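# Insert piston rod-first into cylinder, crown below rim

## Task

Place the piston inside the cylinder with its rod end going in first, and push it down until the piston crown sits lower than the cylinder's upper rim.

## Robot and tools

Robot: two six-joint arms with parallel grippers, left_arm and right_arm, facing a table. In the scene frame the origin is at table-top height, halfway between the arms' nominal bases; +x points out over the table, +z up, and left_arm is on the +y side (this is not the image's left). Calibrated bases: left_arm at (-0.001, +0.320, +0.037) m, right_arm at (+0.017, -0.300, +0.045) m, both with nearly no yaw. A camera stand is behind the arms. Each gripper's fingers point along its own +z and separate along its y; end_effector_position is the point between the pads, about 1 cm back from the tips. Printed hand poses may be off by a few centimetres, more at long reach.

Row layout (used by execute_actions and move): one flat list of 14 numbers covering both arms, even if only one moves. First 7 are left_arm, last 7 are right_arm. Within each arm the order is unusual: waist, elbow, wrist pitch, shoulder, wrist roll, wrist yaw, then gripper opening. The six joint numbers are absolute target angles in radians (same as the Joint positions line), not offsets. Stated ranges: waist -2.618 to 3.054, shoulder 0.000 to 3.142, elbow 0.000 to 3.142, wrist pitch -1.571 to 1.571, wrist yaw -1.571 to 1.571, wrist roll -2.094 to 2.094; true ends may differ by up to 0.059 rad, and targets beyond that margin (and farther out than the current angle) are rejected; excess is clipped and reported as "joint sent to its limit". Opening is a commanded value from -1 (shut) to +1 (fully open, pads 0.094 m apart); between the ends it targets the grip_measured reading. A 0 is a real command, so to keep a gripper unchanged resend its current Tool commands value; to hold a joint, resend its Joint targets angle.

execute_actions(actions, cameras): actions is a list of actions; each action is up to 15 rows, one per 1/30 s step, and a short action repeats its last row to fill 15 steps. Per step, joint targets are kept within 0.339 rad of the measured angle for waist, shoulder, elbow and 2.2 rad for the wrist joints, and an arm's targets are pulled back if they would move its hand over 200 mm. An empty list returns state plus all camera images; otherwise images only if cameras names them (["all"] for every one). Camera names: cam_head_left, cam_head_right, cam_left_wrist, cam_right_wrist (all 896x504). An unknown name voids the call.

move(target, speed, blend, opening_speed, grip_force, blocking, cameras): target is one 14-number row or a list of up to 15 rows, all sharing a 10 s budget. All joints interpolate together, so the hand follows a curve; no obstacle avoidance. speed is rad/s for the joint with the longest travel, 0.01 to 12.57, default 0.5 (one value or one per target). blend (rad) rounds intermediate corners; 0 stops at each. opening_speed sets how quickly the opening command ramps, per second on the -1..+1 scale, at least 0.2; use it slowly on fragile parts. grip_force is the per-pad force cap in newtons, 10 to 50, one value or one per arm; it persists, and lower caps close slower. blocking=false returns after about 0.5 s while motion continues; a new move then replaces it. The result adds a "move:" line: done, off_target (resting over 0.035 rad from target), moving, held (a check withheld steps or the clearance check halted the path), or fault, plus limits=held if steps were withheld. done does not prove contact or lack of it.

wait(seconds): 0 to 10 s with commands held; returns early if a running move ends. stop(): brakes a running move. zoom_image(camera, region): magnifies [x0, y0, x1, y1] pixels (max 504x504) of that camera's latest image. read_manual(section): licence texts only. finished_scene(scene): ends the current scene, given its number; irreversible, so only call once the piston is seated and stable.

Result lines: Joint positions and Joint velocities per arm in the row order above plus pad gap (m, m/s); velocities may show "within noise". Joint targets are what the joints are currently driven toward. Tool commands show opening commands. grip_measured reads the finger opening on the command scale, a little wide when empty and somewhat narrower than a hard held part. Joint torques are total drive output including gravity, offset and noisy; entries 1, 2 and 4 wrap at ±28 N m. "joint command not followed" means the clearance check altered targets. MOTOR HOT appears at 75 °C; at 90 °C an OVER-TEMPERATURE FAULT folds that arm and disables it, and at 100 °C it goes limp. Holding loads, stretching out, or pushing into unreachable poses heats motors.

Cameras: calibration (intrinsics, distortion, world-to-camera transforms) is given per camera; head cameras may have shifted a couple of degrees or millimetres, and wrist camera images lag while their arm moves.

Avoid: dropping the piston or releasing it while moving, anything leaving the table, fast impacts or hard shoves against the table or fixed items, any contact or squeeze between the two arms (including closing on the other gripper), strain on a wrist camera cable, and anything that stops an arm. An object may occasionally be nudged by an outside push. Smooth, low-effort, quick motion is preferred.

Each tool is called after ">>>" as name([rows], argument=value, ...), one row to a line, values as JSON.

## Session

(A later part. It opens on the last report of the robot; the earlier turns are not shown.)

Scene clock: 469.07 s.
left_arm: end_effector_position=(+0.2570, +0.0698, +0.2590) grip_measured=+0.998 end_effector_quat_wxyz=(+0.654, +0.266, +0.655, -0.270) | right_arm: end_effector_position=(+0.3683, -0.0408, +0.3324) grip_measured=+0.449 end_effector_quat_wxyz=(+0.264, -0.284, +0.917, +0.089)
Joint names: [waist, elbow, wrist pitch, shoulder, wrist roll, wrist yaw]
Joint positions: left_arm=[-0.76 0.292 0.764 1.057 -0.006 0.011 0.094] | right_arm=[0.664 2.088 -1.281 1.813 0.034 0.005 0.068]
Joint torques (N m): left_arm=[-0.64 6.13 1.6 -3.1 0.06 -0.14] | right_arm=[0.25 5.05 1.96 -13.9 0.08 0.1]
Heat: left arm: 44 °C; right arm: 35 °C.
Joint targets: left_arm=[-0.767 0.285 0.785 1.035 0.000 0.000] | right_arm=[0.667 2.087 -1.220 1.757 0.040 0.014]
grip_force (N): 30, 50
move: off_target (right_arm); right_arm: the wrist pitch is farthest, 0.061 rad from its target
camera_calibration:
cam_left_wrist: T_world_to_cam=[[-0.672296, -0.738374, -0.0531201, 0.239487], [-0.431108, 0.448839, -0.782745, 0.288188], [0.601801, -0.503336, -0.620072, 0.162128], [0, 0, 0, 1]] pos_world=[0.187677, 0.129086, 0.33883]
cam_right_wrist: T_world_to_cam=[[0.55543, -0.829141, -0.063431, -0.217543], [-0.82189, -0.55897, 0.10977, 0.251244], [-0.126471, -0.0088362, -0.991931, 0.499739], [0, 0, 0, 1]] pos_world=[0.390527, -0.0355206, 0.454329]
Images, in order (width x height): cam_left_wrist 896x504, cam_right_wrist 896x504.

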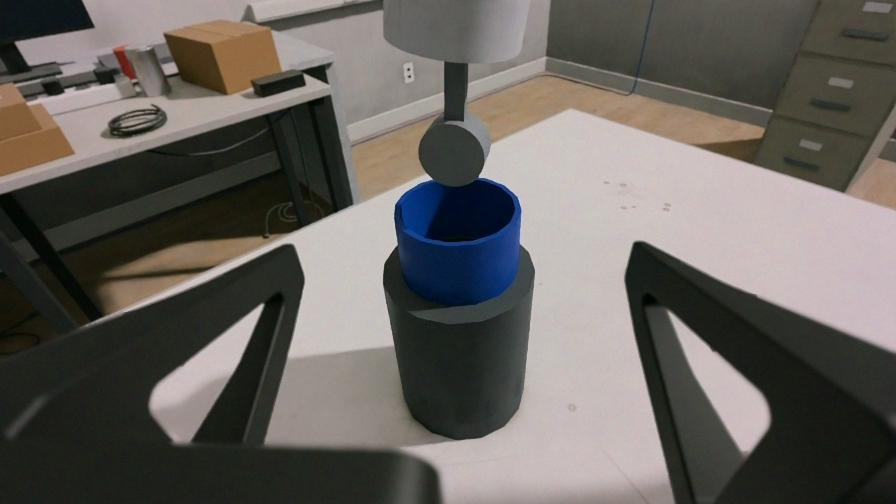

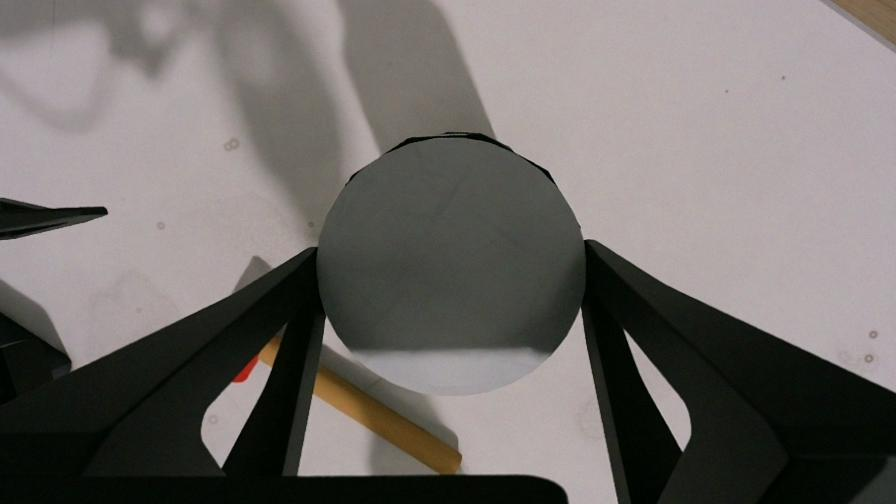

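>>> move(target=[-0.767, 0.285, 0.785, 1.035, 0.0, 0.0, 1.0, 0.668, 1.955, -1.156, 1.892, 0.04, 0.024, 0.2], speed=0.1, cameras=["cam_left_wrist", "cam_right_wrist"])

>>> zoom_image(camera="cam_left_wrist", region=[340, 0, 600, 320])

Scene clock: 476.27 s.
left_arm: end_effector_position=(+0.2570, +0.0698, +0.2590) grip_measured=+0.998 end_effector_quat_wxyz=(+0.654, +0.266, +0.655, -0.270) | right_arm: end_effector_position=(+0.3778, -0.0344, +0.2570) grip_measured=+0.449 end_effector_quat_wxyz=(+0.197, -0.290, +0.934, +0.064)
Joint names: [waist, elbow, wrist pitch, shoulder, wrist roll, wrist yaw]
Joint positions: left_arm=[-0.76 0.292 0.764 1.057 -0.006 0.011 0.094] | right_arm=[0.664 1.952 -1.206 1.9 0.034 0.009 0.068]
Joint torques (N m): left_arm=[-0.65 6.13 1.6 -3.1 0.07 -0.15] | right_arm=[0.44 5.78 1.57 -10.24 0.05 0.16]
Heat: left arm: 44 °C; right arm: 35 °C.
Joint targets: left_arm=[-0.767 0.285 0.785 1.035 0.000 0.000] | right_arm=[0.668 1.955 -1.156 1.892 0.040 0.024]
grip_force (N): 30, 50
move: off_target (right_arm); right_arm: the wrist pitch is farthest, 0.050 rad from its target
camera_calibration:
cam_left_wrist: T_world_to_cam=[[-0.672296, -0.738374, -0.0531201, 0.239487], [-0.431108, 0.448839, -0.782745, 0.288188], [0.601801, -0.503336, -0.620072, 0.162128], [0, 0, 0, 1]] pos_world=[0.187677, 0.129086, 0.33883]
cam_right_wrist: T_world_to_cam=[[0.547423, -0.835162, -0.0532173, -0.222093], [-0.801371, -0.541472, 0.25419, 0.226607], [-0.241105, -0.0965026, -0.965689, 0.459777], [0, 0, 0, 1]] pos_world=[0.41403, -0.0184129, 0.374581]
Images, in order (width x height): cam_left_wrist 896x504, cam_right_wrist 896x504.

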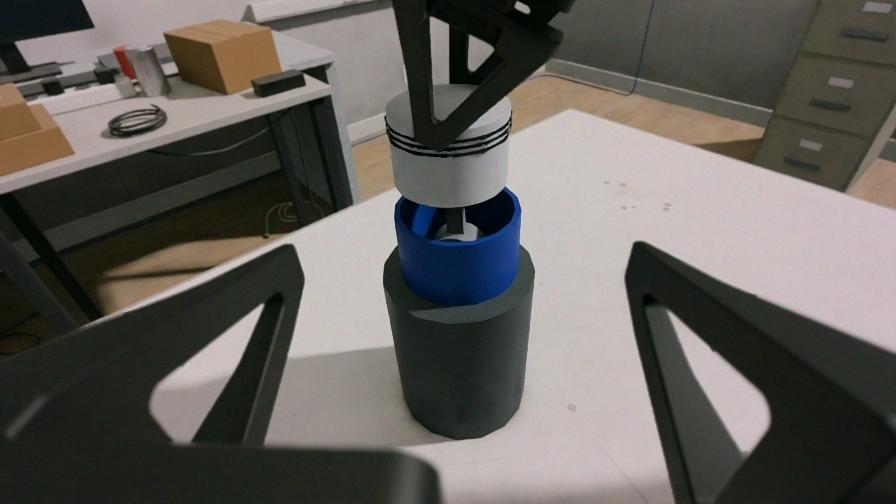

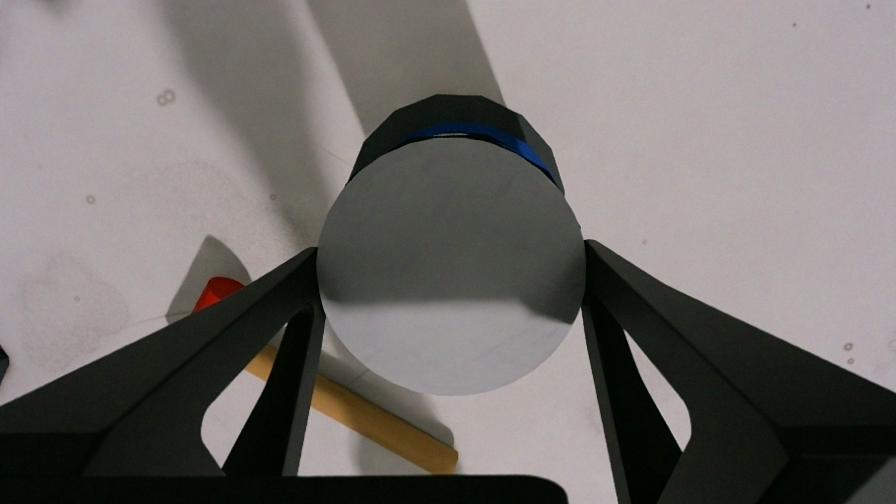

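Scaled by 1.575 from the camera's 896x504 image, which has a finer 1280x720 frame.

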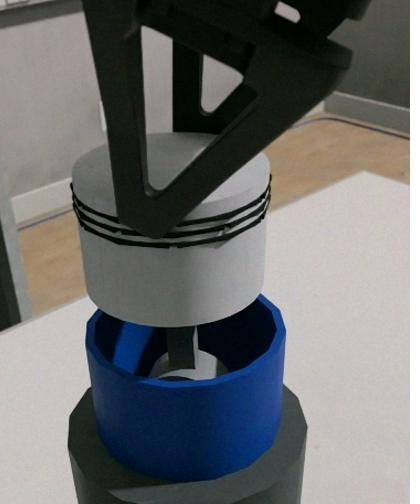

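>>> zoom_image(camera="cam_right_wrist", region=[300, 70, 604, 300])

Scaled by 1.658 from the camera's 896x504 image, which has a finer 1280x720 frame.

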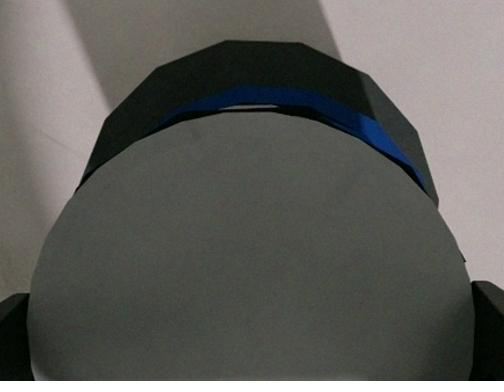

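>>> wait(seconds=0, cameras=["cam_head_left", "cam_head_right"])

>>> zoom_image(camera="cam_head_left", region=[320, 100, 520, 300])

>>> zoom_image(camera="cam_head_right", region=[300, 130, 500, 330])

Scene clock: 483.50 s.
left_arm: end_effector_position=(+0.2570, +0.0698, +0.2590) grip_measured=+0.998 end_effector_quat_wxyz=(+0.654, +0.266, +0.655, -0.270) | right_arm: end_effector_position=(+0.3778, -0.0344, +0.2570) grip_measured=+0.449 end_effector_quat_wxyz=(+0.197, -0.290, +0.934, +0.064)
Joint names: [waist, elbow, wrist pitch, shoulder, wrist roll, wrist yaw]
Joint positions: left_arm=[-0.76 0.292 0.764 1.057 -0.006 0.011 0.094] | right_arm=[0.664 1.952 -1.206 1.9 0.034 0.009 0.068]
Joint torques (N m): left_arm=[-0.64 6.12 1.6 -3.08 0.06 -0.14] | right_arm=[0.35 5.72 1.58 -10.3 0.07 0.19]
Heat: left arm: 45 °C; right arm: 35 °C.
Joint targets: left_arm=[-0.767 0.285 0.785 1.035 0.000 0.000] | right_arm=[0.668 1.955 -1.156 1.892 0.040 0.024]
Tool commands: left_gripper/opening=+1.0 right_gripper/opening=+0.2
grip_force (N): 30, 50
Images, in order (width x height): cam_head_left 896x504, cam_head_right 896x504.

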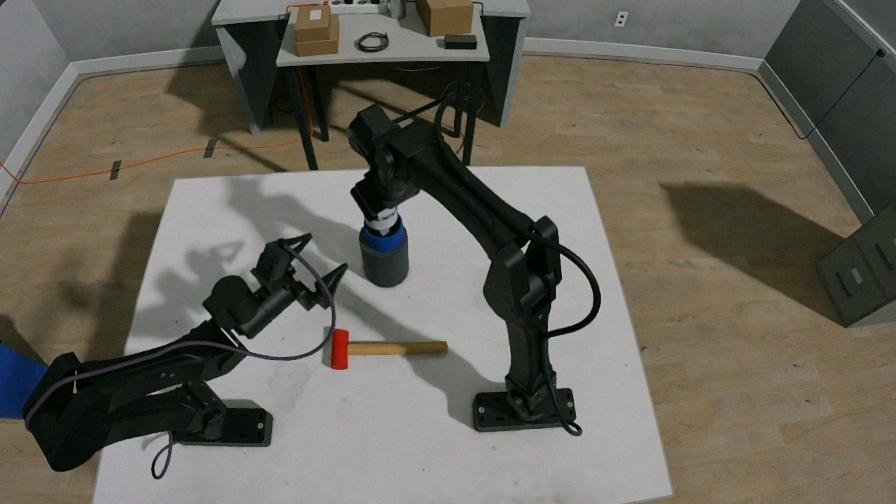

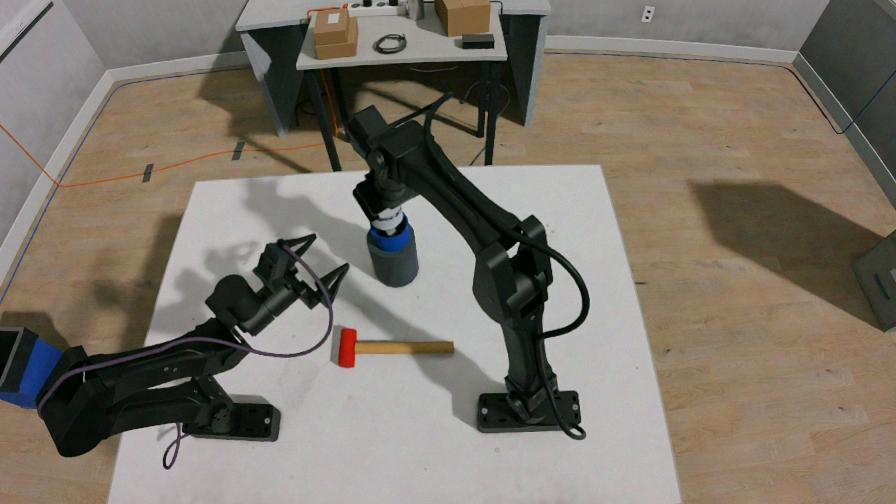

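Scaled by 2.520 from the camera's 896x504 image, which has a finer 1280x720 frame.

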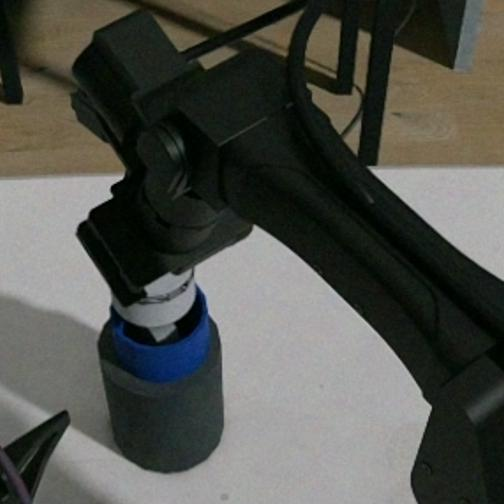

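Scaled by 2.520 from the camera's 896x504 image, which has a finer 1280x720 frame.

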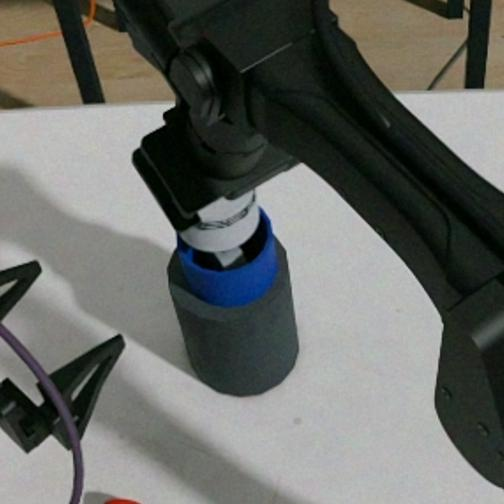

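>>> zoom_image(camera="cam_head_left", region=[350, 200, 420, 290])

>>> zoom_image(camera="cam_head_right", region=[355, 195, 425, 290])

Scaled by 5.600 from the camera's 896x504 image, which has a finer 1280x720 frame.

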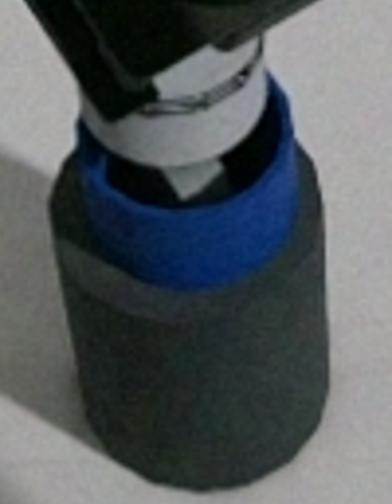

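Scaled by 5.305 from the camera's 896x504 image, which has a finer 1280x720 frame.

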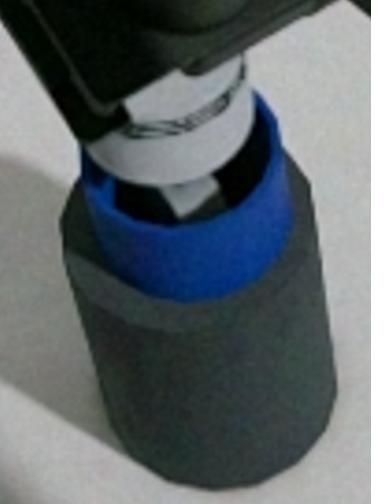

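>>> wait(seconds=0, cameras=["cam_left_wrist", "cam_head_left"])

>>> zoom_image(camera="cam_left_wrist", region=[370, 170, 460, 320])

>>> zoom_image(camera="cam_left_wrist", region=[455, 170, 545, 320])

>>> zoom_image(camera="cam_left_wrist", region=[370, 320, 545, 450])

Scene clock: 486.40 s.
left_arm: end_effector_position=(+0.2570, +0.0698, +0.2590) grip_measured=+0.998 end_effector_quat_wxyz=(+0.654, +0.266, +0.655, -0.270) | right_arm: end_effector_position=(+0.3778, -0.0344, +0.2570) grip_measured=+0.449 end_effector_quat_wxyz=(+0.197, -0.290, +0.934, +0.064)
Joint names: [waist, elbow, wrist pitch, shoulder, wrist roll, wrist yaw]
Joint positions: left_arm=[-0.76 0.292 0.764 1.057 -0.006 0.011 0.094] | right_arm=[0.664 1.952 -1.206 1.9 0.034 0.009 0.068]
Joint torques (N m): left_arm=[-0.64 6.12 1.6 -3.08 0.06 -0.15] | right_arm=[0.35 5.72 1.58 -10.29 0.1 0.18]
Heat: left arm: 45 °C; right arm: 35 °C.
Joint targets: left_arm=[-0.767 0.285 0.785 1.035 0.000 0.000] | right_arm=[0.668 1.955 -1.156 1.892 0.040 0.024]
Tool commands: left_gripper/opening=+1.0 right_gripper/opening=+0.2
grip_force (N): 30, 50
camera_calibration:
cam_left_wrist: T_world_to_cam=[[-0.672296, -0.738374, -0.0531201, 0.239487], [-0.431108, 0.448839, -0.782745, 0.288188], [0.601801, -0.503336, -0.620072, 0.162128], [0, 0, 0, 1]] pos_world=[0.187677, 0.129086, 0.33883]
Images, in order (width x height): cam_head_left 896x504, cam_left_wrist 896x504.

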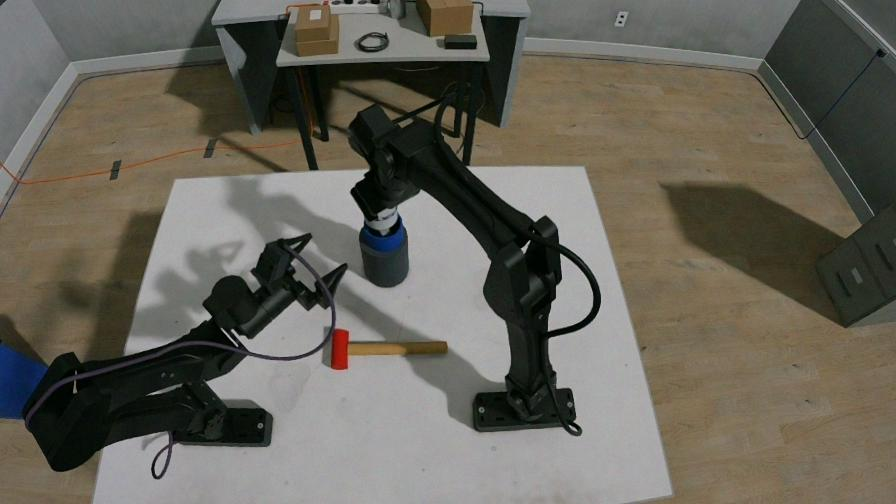

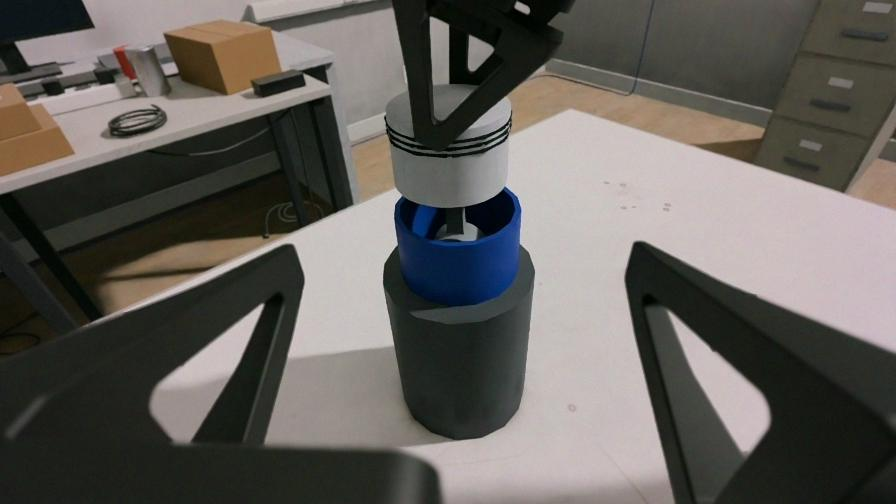

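Scaled by 3.360 from the camera's 896x504 image, which has a finer 1280x720 frame.

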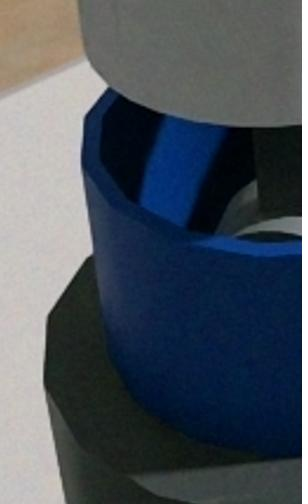

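Scaled by 3.360 from the camera's 896x504 image, which has a finer 1280x720 frame.

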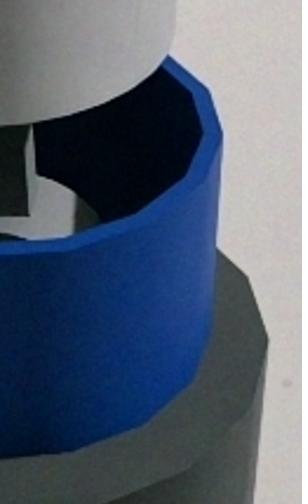

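Scaled by 2.880 from the camera's 896x504 image, which has a finer 1280x720 frame.

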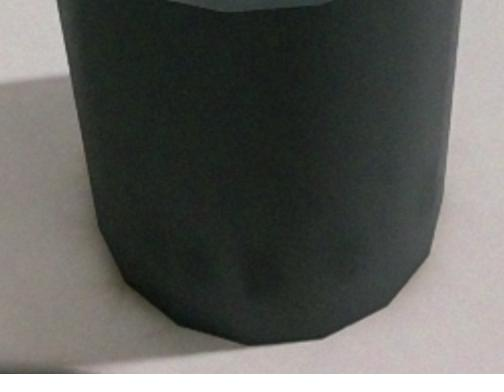

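>>> move(target=[-0.767, 0.285, 0.785, 1.035, 0.0, 0.0, 1.0, 0.673, 1.904, -1.121, 1.892, 0.04, 0.026, 0.2], speed=0.08, cameras=["cam_left_wrist", "cam_right_wrist"])

>>> zoom_image(camera="cam_left_wrist", region=[370, 70, 545, 320])

>>> zoom_image(camera="cam_right_wrist", region=[300, 70, 604, 300])

Scene clock: 491.07 s.
left_arm: end_effector_position=(+0.2570, +0.0698, +0.2590) grip_measured=+0.998 end_effector_quat_wxyz=(+0.654, +0.266, +0.655, -0.270) | right_arm: end_effector_position=(+0.3782, -0.0344, +0.2440) grip_measured=+0.449 end_effector_quat_wxyz=(+0.192, -0.290, +0.936, +0.061)
Joint names: [waist, elbow, wrist pitch, shoulder, wrist roll, wrist yaw]
Joint positions: left_arm=[-0.76 0.292 0.764 1.057 -0.006 0.011 0.094] | right_arm=[0.664 1.903 -1.17 1.9 0.034 0.01 0.068]
Joint torques (N m): left_arm=[-0.64 6.12 1.6 -3.07 0.06 -0.15] | right_arm=[0.95 5.61 1.56 -10.29 0.08 0.16]
Heat: left arm: 46 °C; right arm: 35 °C.
Joint targets: left_arm=[-0.767 0.285 0.785 1.035 0.000 0.000] | right_arm=[0.673 1.904 -1.121 1.892 0.040 0.026]
grip_force (N): 30, 50
move: off_target (right_arm); right_arm: the wrist pitch is farthest, 0.049 rad from its target
camera_calibration:
cam_left_wrist: T_world_to_cam=[[-0.672296, -0.738374, -0.0531201, 0.239487], [-0.431108, 0.448839, -0.782745, 0.288188], [0.601801, -0.503336, -0.620072, 0.162128], [0, 0, 0, 1]] pos_world=[0.187677, 0.129086, 0.33883]
cam_right_wrist: T_world_to_cam=[[0.546459, -0.835927, -0.0510684, -0.223264], [-0.799273, -0.538764, 0.266262, 0.226588], [-0.25009, -0.104684, -0.962547, 0.449641], [0, 0, 0, 1]] pos_world=[0.415561, -0.017485, 0.361067]
Images, in order (width x height): cam_left_wrist 896x504, cam_right_wrist 896x504.

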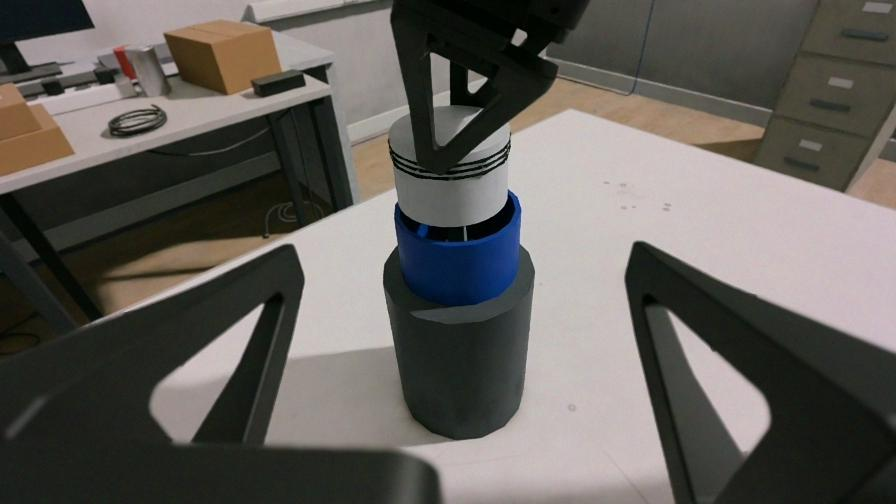

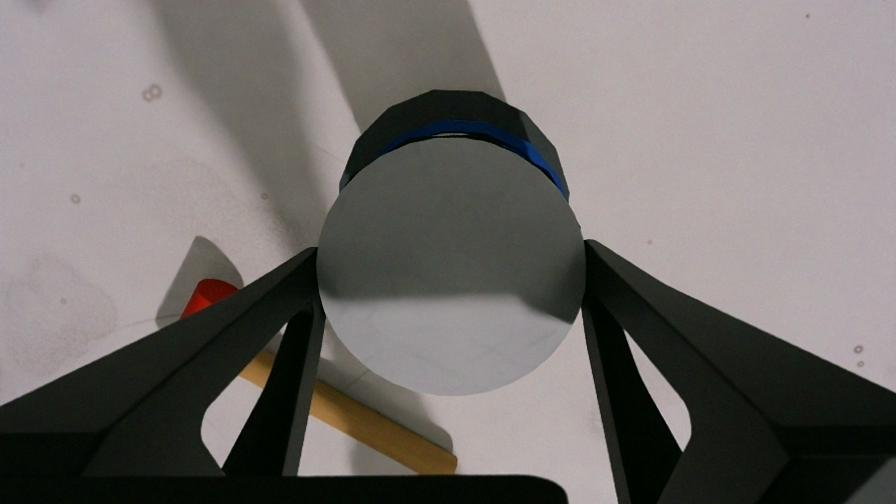

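Scaled by 2.016 from the camera's 896x504 image, which has a finer 1280x720 frame.

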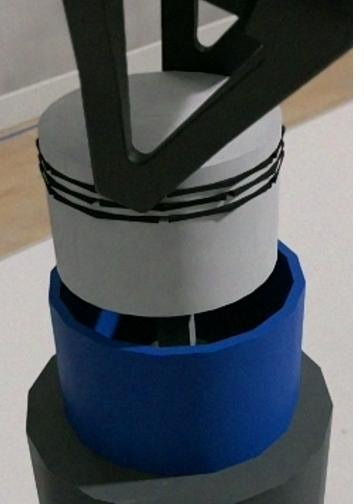

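Scaled by 1.658 from the camera's 896x504 image, which has a finer 1280x720 frame.

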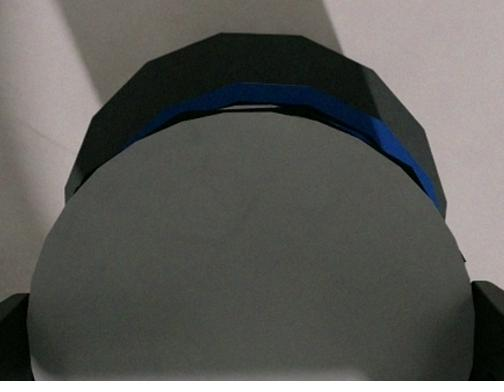

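>>> move([
  [-0.767, 0.285, 0.785, 1.035, 0.0, 0.0, 1.0, 0.673, 1.904, -1.121, 1.824, 0.04, 0.026, 0.2],
  [-0.767, 0.285, 0.785, 1.035, 0.0, 0.0, 1.0, 0.673, 1.840, -1.075, 1.824, 0.04, 0.026, 0.2],
], speed=[0.1, 0.06], cameras=["cam_left_wrist", "cam_right_wrist"])

>>> zoom_image(camera="cam_left_wrist", region=[370, 70, 545, 320])

>>> zoom_image(camera="cam_right_wrist", region=[300, 70, 604, 300])

Scene clock: 514.67 s.
left_arm: end_effector_position=(+0.2570, +0.0698, +0.2590) grip_measured=+0.998 end_effector_quat_wxyz=(+0.654, +0.266, +0.655, -0.270) | right_arm: end_effector_position=(+0.3765, -0.0358, +0.2349) grip_measured=+0.449 end_effector_quat_wxyz=(+0.192, -0.290, +0.936, +0.062)
Joint names: [waist, elbow, wrist pitch, shoulder, wrist roll, wrist yaw]
Joint positions: left_arm=[-0.76 0.292 0.764 1.057 -0.006 0.011 0.094] | right_arm=[0.664 1.839 -1.124 1.88 0.034 0.01 0.068]
Joint torques (N m): left_arm=[-0.64 6.13 1.6 -3.1 0.07 -0.15] | right_arm=[0.94 5.67 1.54 -14.83 0.05 0.18]
Heat: left arm: 47 °C; right arm: 34 °C.
Joint targets: left_arm=[-0.767 0.285 0.785 1.035 0.000 0.000] | right_arm=[0.673 1.840 -1.075 1.824 0.040 0.026]
grip_force (N): 30, 50
move: off_target (right_arm); right_arm: the shoulder is farthest, 0.056 rad from its target
camera_calibration:
cam_left_wrist: T_world_to_cam=[[-0.672296, -0.738374, -0.0531201, 0.239487], [-0.431108, 0.448839, -0.782745, 0.288188], [0.601801, -0.503336, -0.620072, 0.162128], [0, 0, 0, 1]] pos_world=[0.187677, 0.129086, 0.33883]
cam_right_wrist: T_world_to_cam=[[0.546351, -0.836013, -0.0508241, -0.223903], [-0.799781, -0.538766, 0.264728, 0.227482], [-0.248698, -0.103986, -0.962983, 0.439852], [0, 0, 0, 1]] pos_world=[0.413656, -0.0188878, 0.35197]
Images, in order (width x height): cam_left_wrist 896x504, cam_right_wrist 896x504.

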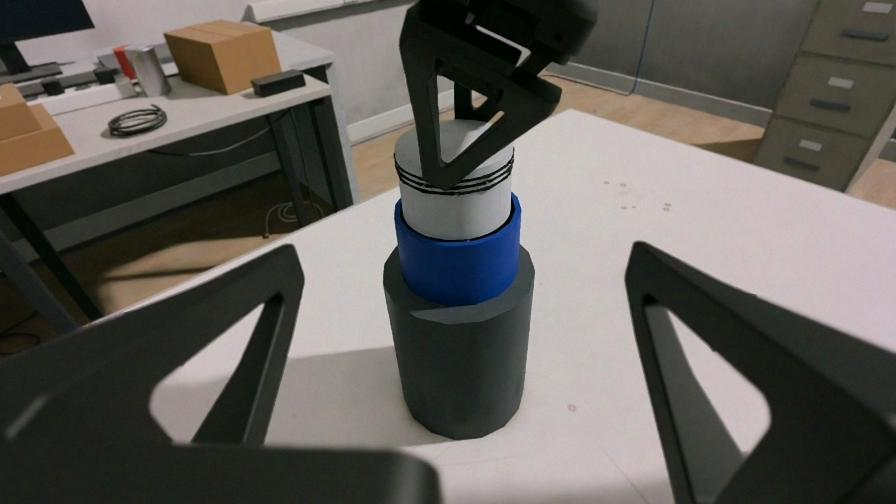

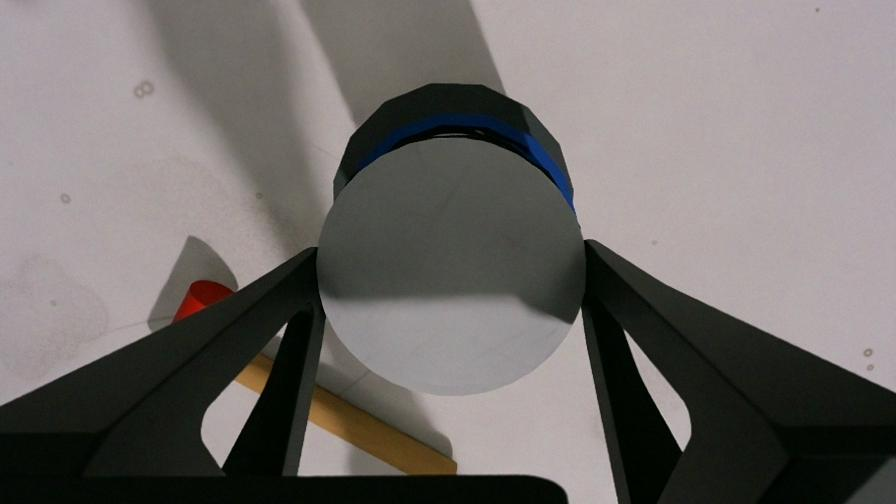

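Scaled by 2.016 from the camera's 896x504 image, which has a finer 1280x720 frame.

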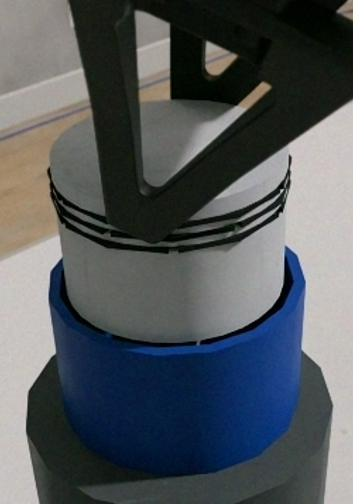

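Scaled by 1.658 from the camera's 896x504 image, which has a finer 1280x720 frame.

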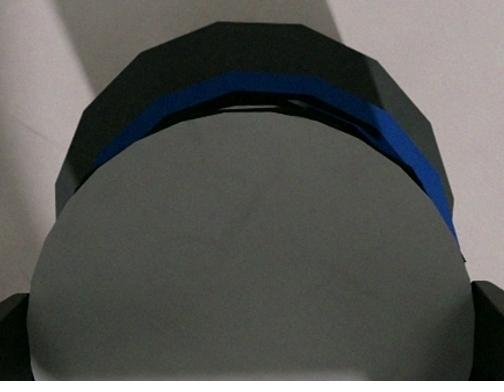

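>>> move([
  [-0.767, 0.285, 0.785, 1.035, 0.0, 0.0, 1.0, 0.673, 1.838, -1.075, 1.818, 0.04, -0.004, 0.2],
  [-0.767, 0.285, 0.785, 1.035, 0.0, 0.0, 1.0, 0.673, 1.760, -1.006, 1.818, 0.04, -0.004, 0.2],
], speed=[0.1, 0.06], cameras=["cam_left_wrist", "cam_right_wrist", "cam_head_left"])

>>> zoom_image(camera="cam_left_wrist", region=[370, 70, 545, 320])

>>> zoom_image(camera="cam_right_wrist", region=[300, 70, 604, 300])

>>> zoom_image(camera="cam_head_left", region=[350, 200, 420, 290])

Scene clock: 521.17 s.
left_arm: end_effector_position=(+0.2570, +0.0698, +0.2590) grip_measured=+0.998 end_effector_quat_wxyz=(+0.654, +0.266, +0.655, -0.270) | right_arm: end_effector_position=(+0.3774, -0.0316, +0.2331) grip_measured=+0.449 end_effector_quat_wxyz=(+0.209, -0.288, +0.931, +0.076)
Joint names: [waist, elbow, wrist pitch, shoulder, wrist roll, wrist yaw]
Joint positions: left_arm=[-0.76 0.292 0.764 1.057 -0.006 0.011 0.094] | right_arm=[0.664 1.773 -1.047 1.848 0.037 -0.006 0.068]
Joint torques (N m): left_arm=[-0.65 6.12 1.6 -3.1 0.06 -0.15] | right_arm=[0.92 4.77 1.54 -12.26 0.04 0.01]
Heat: left arm: 47 °C; right arm: 35 °C.
Joint targets: left_arm=[-0.767 0.285 0.785 1.035 0.000 0.000] | right_arm=[0.673 1.760 -1.006 1.818 0.040 -0.004]
grip_force (N): 30, 50
move: off_target (right_arm); right_arm: the wrist pitch is farthest, 0.041 rad from its target
camera_calibration:
cam_left_wrist: T_world_to_cam=[[-0.672296, -0.738374, -0.0531201, 0.239487], [-0.431108, 0.448839, -0.782745, 0.288188], [0.601801, -0.503336, -0.620072, 0.162128], [0, 0, 0, 1]] pos_world=[0.187677, 0.129086, 0.33883]
cam_right_wrist: T_world_to_cam=[[0.550457, -0.831988, -0.0692366, -0.218083], [-0.803933, -0.550602, 0.224787, 0.241461], [-0.225142, -0.0680737, -0.971945, 0.43312], [0, 0, 0, 1]] pos_world=[0.411677, -0.0190092, 0.351593]
Images, in order (width x height): cam_head_left 896x504, cam_left_wrist 896x504, cam_right_wrist 896x504.

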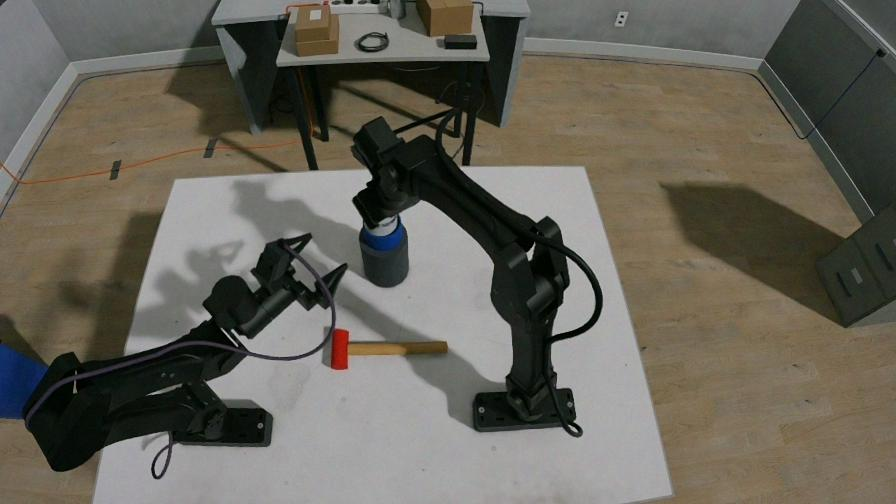

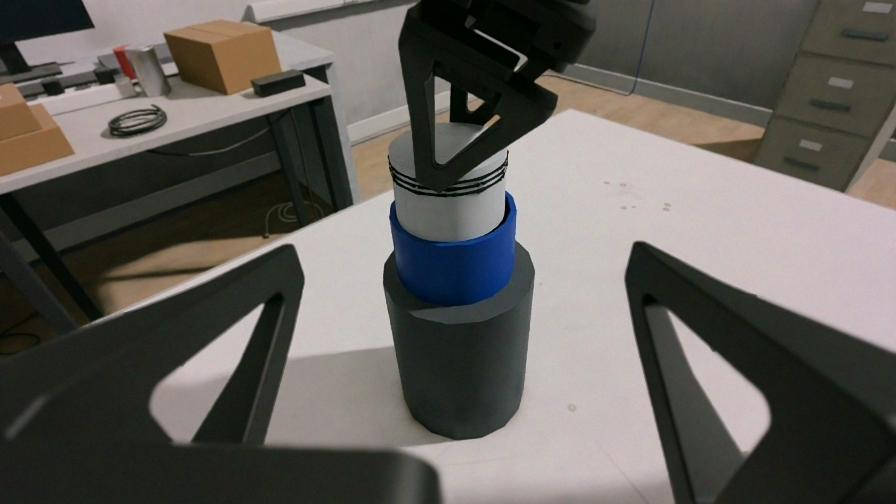

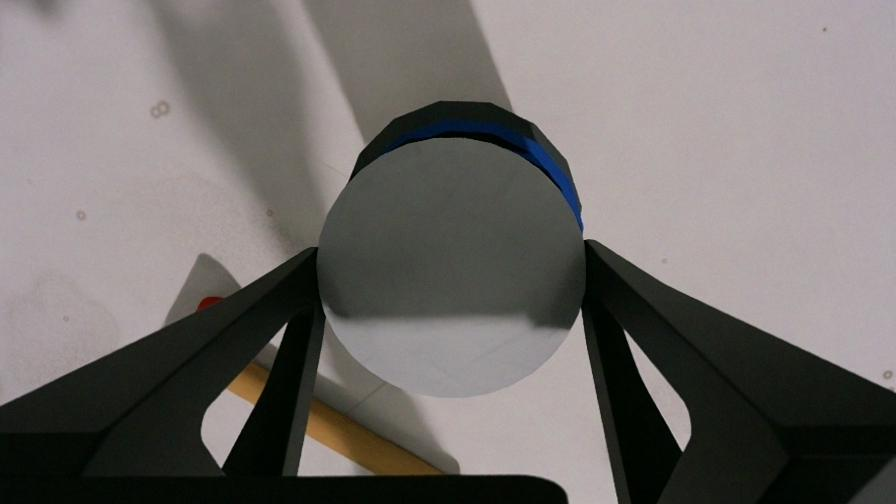

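Scaled by 2.016 from the camera's 896x504 image, which has a finer 1280x720 frame.

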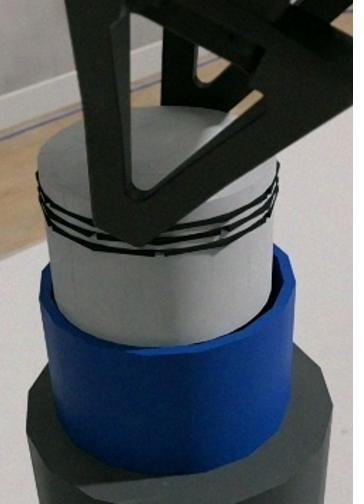

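Scaled by 1.658 from the camera's 896x504 image, which has a finer 1280x720 frame.

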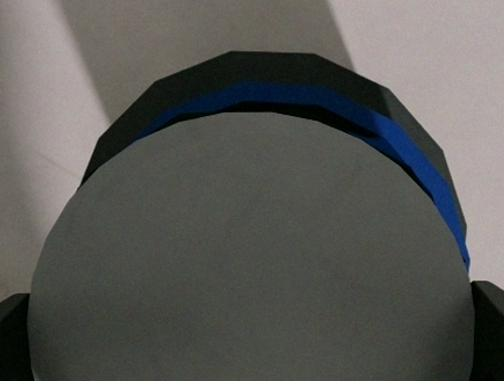

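Scaled by 5.600 from the camera's 896x504 image, which has a finer 1280x720 frame.

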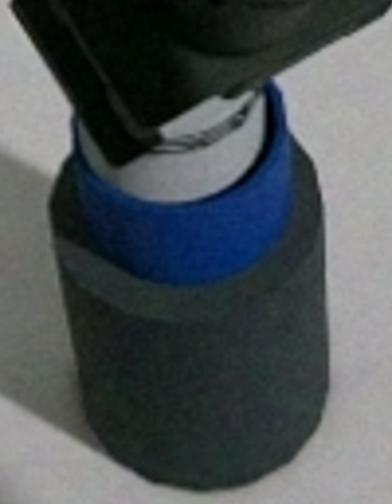

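>>> move([
  [-0.767, 0.285, 0.785, 1.035, 0.0, 0.0, 1.0, 0.673, 1.954, -1.155, 1.818, 0.04, -0.004, 0.2],
  [-0.767, 0.285, 0.785, 1.035, 0.0, 0.0, 1.0, 0.673, 1.954, -1.155, 1.893, 0.04, 0.03, 0.2],
], speed=[0.15, 0.1], cameras=["cam_left_wrist", "cam_right_wrist", "cam_head_left"])

>>> zoom_image(camera="cam_left_wrist", region=[370, 70, 545, 320])

>>> zoom_image(camera="cam_right_wrist", region=[300, 70, 604, 300])

>>> zoom_image(camera="cam_head_left", region=[350, 200, 420, 290])

Scene clock: 527.00 s.
left_arm: end_effector_position=(+0.2570, +0.0698, +0.2590) grip_measured=+0.998 end_effector_quat_wxyz=(+0.654, +0.266, +0.655, -0.270) | right_arm: end_effector_position=(+0.3749, -0.0377, +0.2427) grip_measured=+0.449 end_effector_quat_wxyz=(+0.183, -0.288, +0.938, +0.057)
Joint names: [waist, elbow, wrist pitch, shoulder, wrist roll, wrist yaw]
Joint positions: left_arm=[-0.76 0.292 0.764 1.057 -0.006 0.011 0.094] | right_arm=[0.664 1.904 -1.19 1.898 0.038 0.013 0.068]
Joint torques (N m): left_arm=[-0.64 6.13 1.6 -3.08 0.06 -0.14] | right_arm=[0.9 9.44 1.34 -9.99 0.03 0.18]
Heat: left arm: 47 °C; right arm: 35 °C.
Joint targets: left_arm=[-0.767 0.285 0.785 1.035 0.000 0.000] | right_arm=[0.673 1.954 -1.155 1.893 0.040 0.030]
grip_force (N): 30, 50
move: off_target (right_arm); right_arm: the elbow is farthest, 0.050 rad from its target
camera_calibration:
cam_left_wrist: T_world_to_cam=[[-0.672296, -0.738374, -0.0531201, 0.239487], [-0.431108, 0.448839, -0.782745, 0.288188], [0.601801, -0.503336, -0.620072, 0.162128], [0, 0, 0, 1]] pos_world=[0.187677, 0.129086, 0.33883]
cam_right_wrist: T_world_to_cam=[[0.541393, -0.839373, -0.0484362, -0.223025], [-0.798294, -0.531268, 0.283691, 0.218223], [-0.263855, -0.114922, -0.957692, 0.45083], [0, 0, 0, 1]] pos_world=[0.413904, -0.019456, 0.359045]
Images, in order (width x height): cam_head_left 896x504, cam_left_wrist 896x504, cam_right_wrist 896x504.

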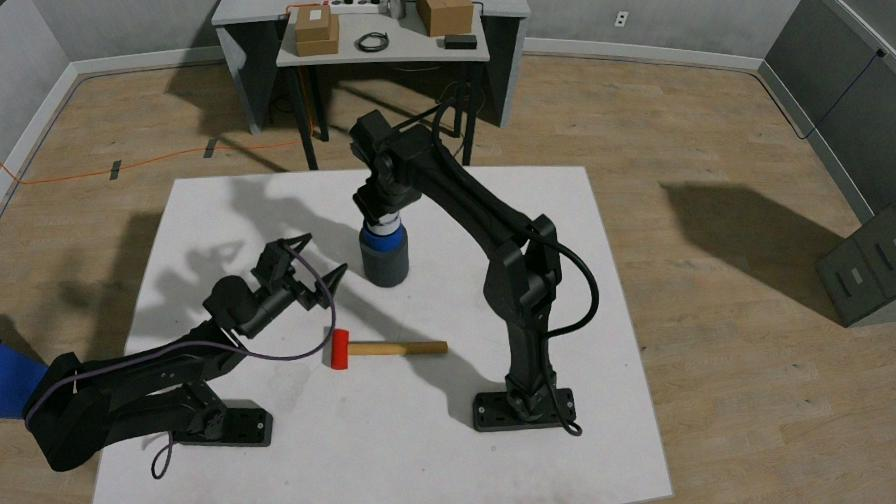

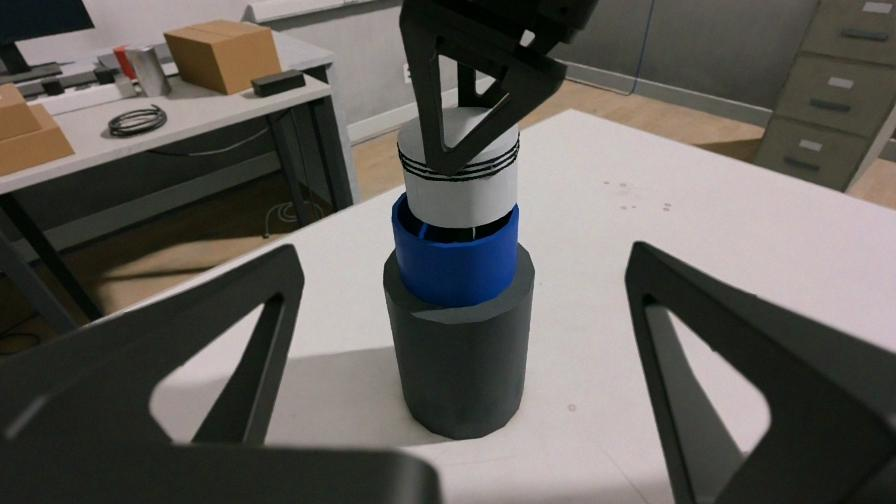

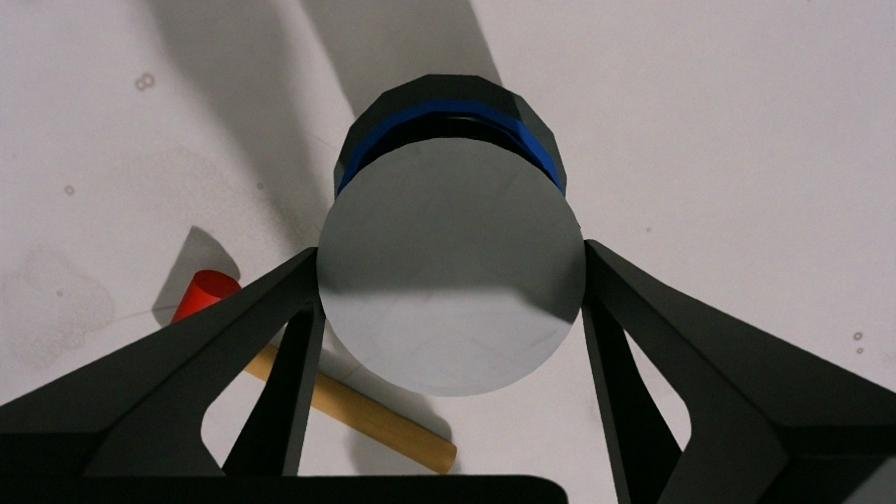

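Scaled by 2.016 from the camera's 896x504 image, which has a finer 1280x720 frame.

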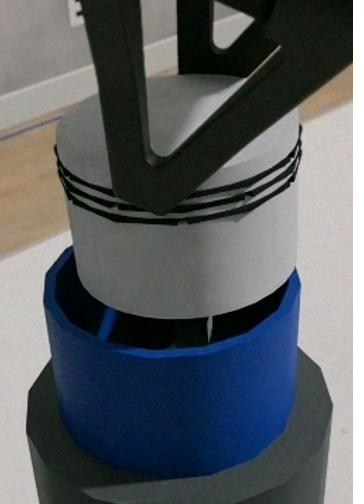

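Scaled by 1.658 from the camera's 896x504 image, which has a finer 1280x720 frame.

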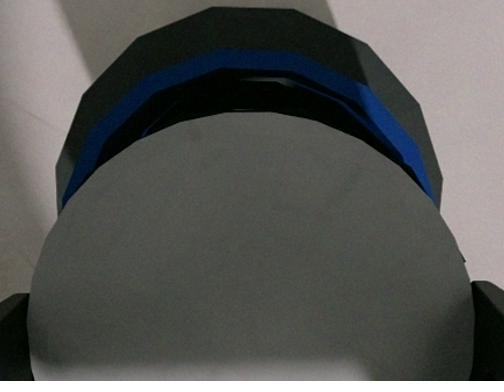

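Scaled by 5.600 from the camera's 896x504 image, which has a finer 1280x720 frame.

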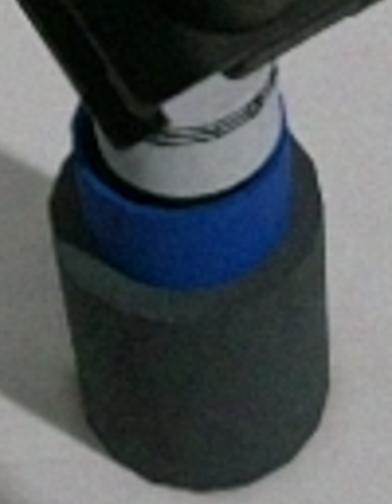

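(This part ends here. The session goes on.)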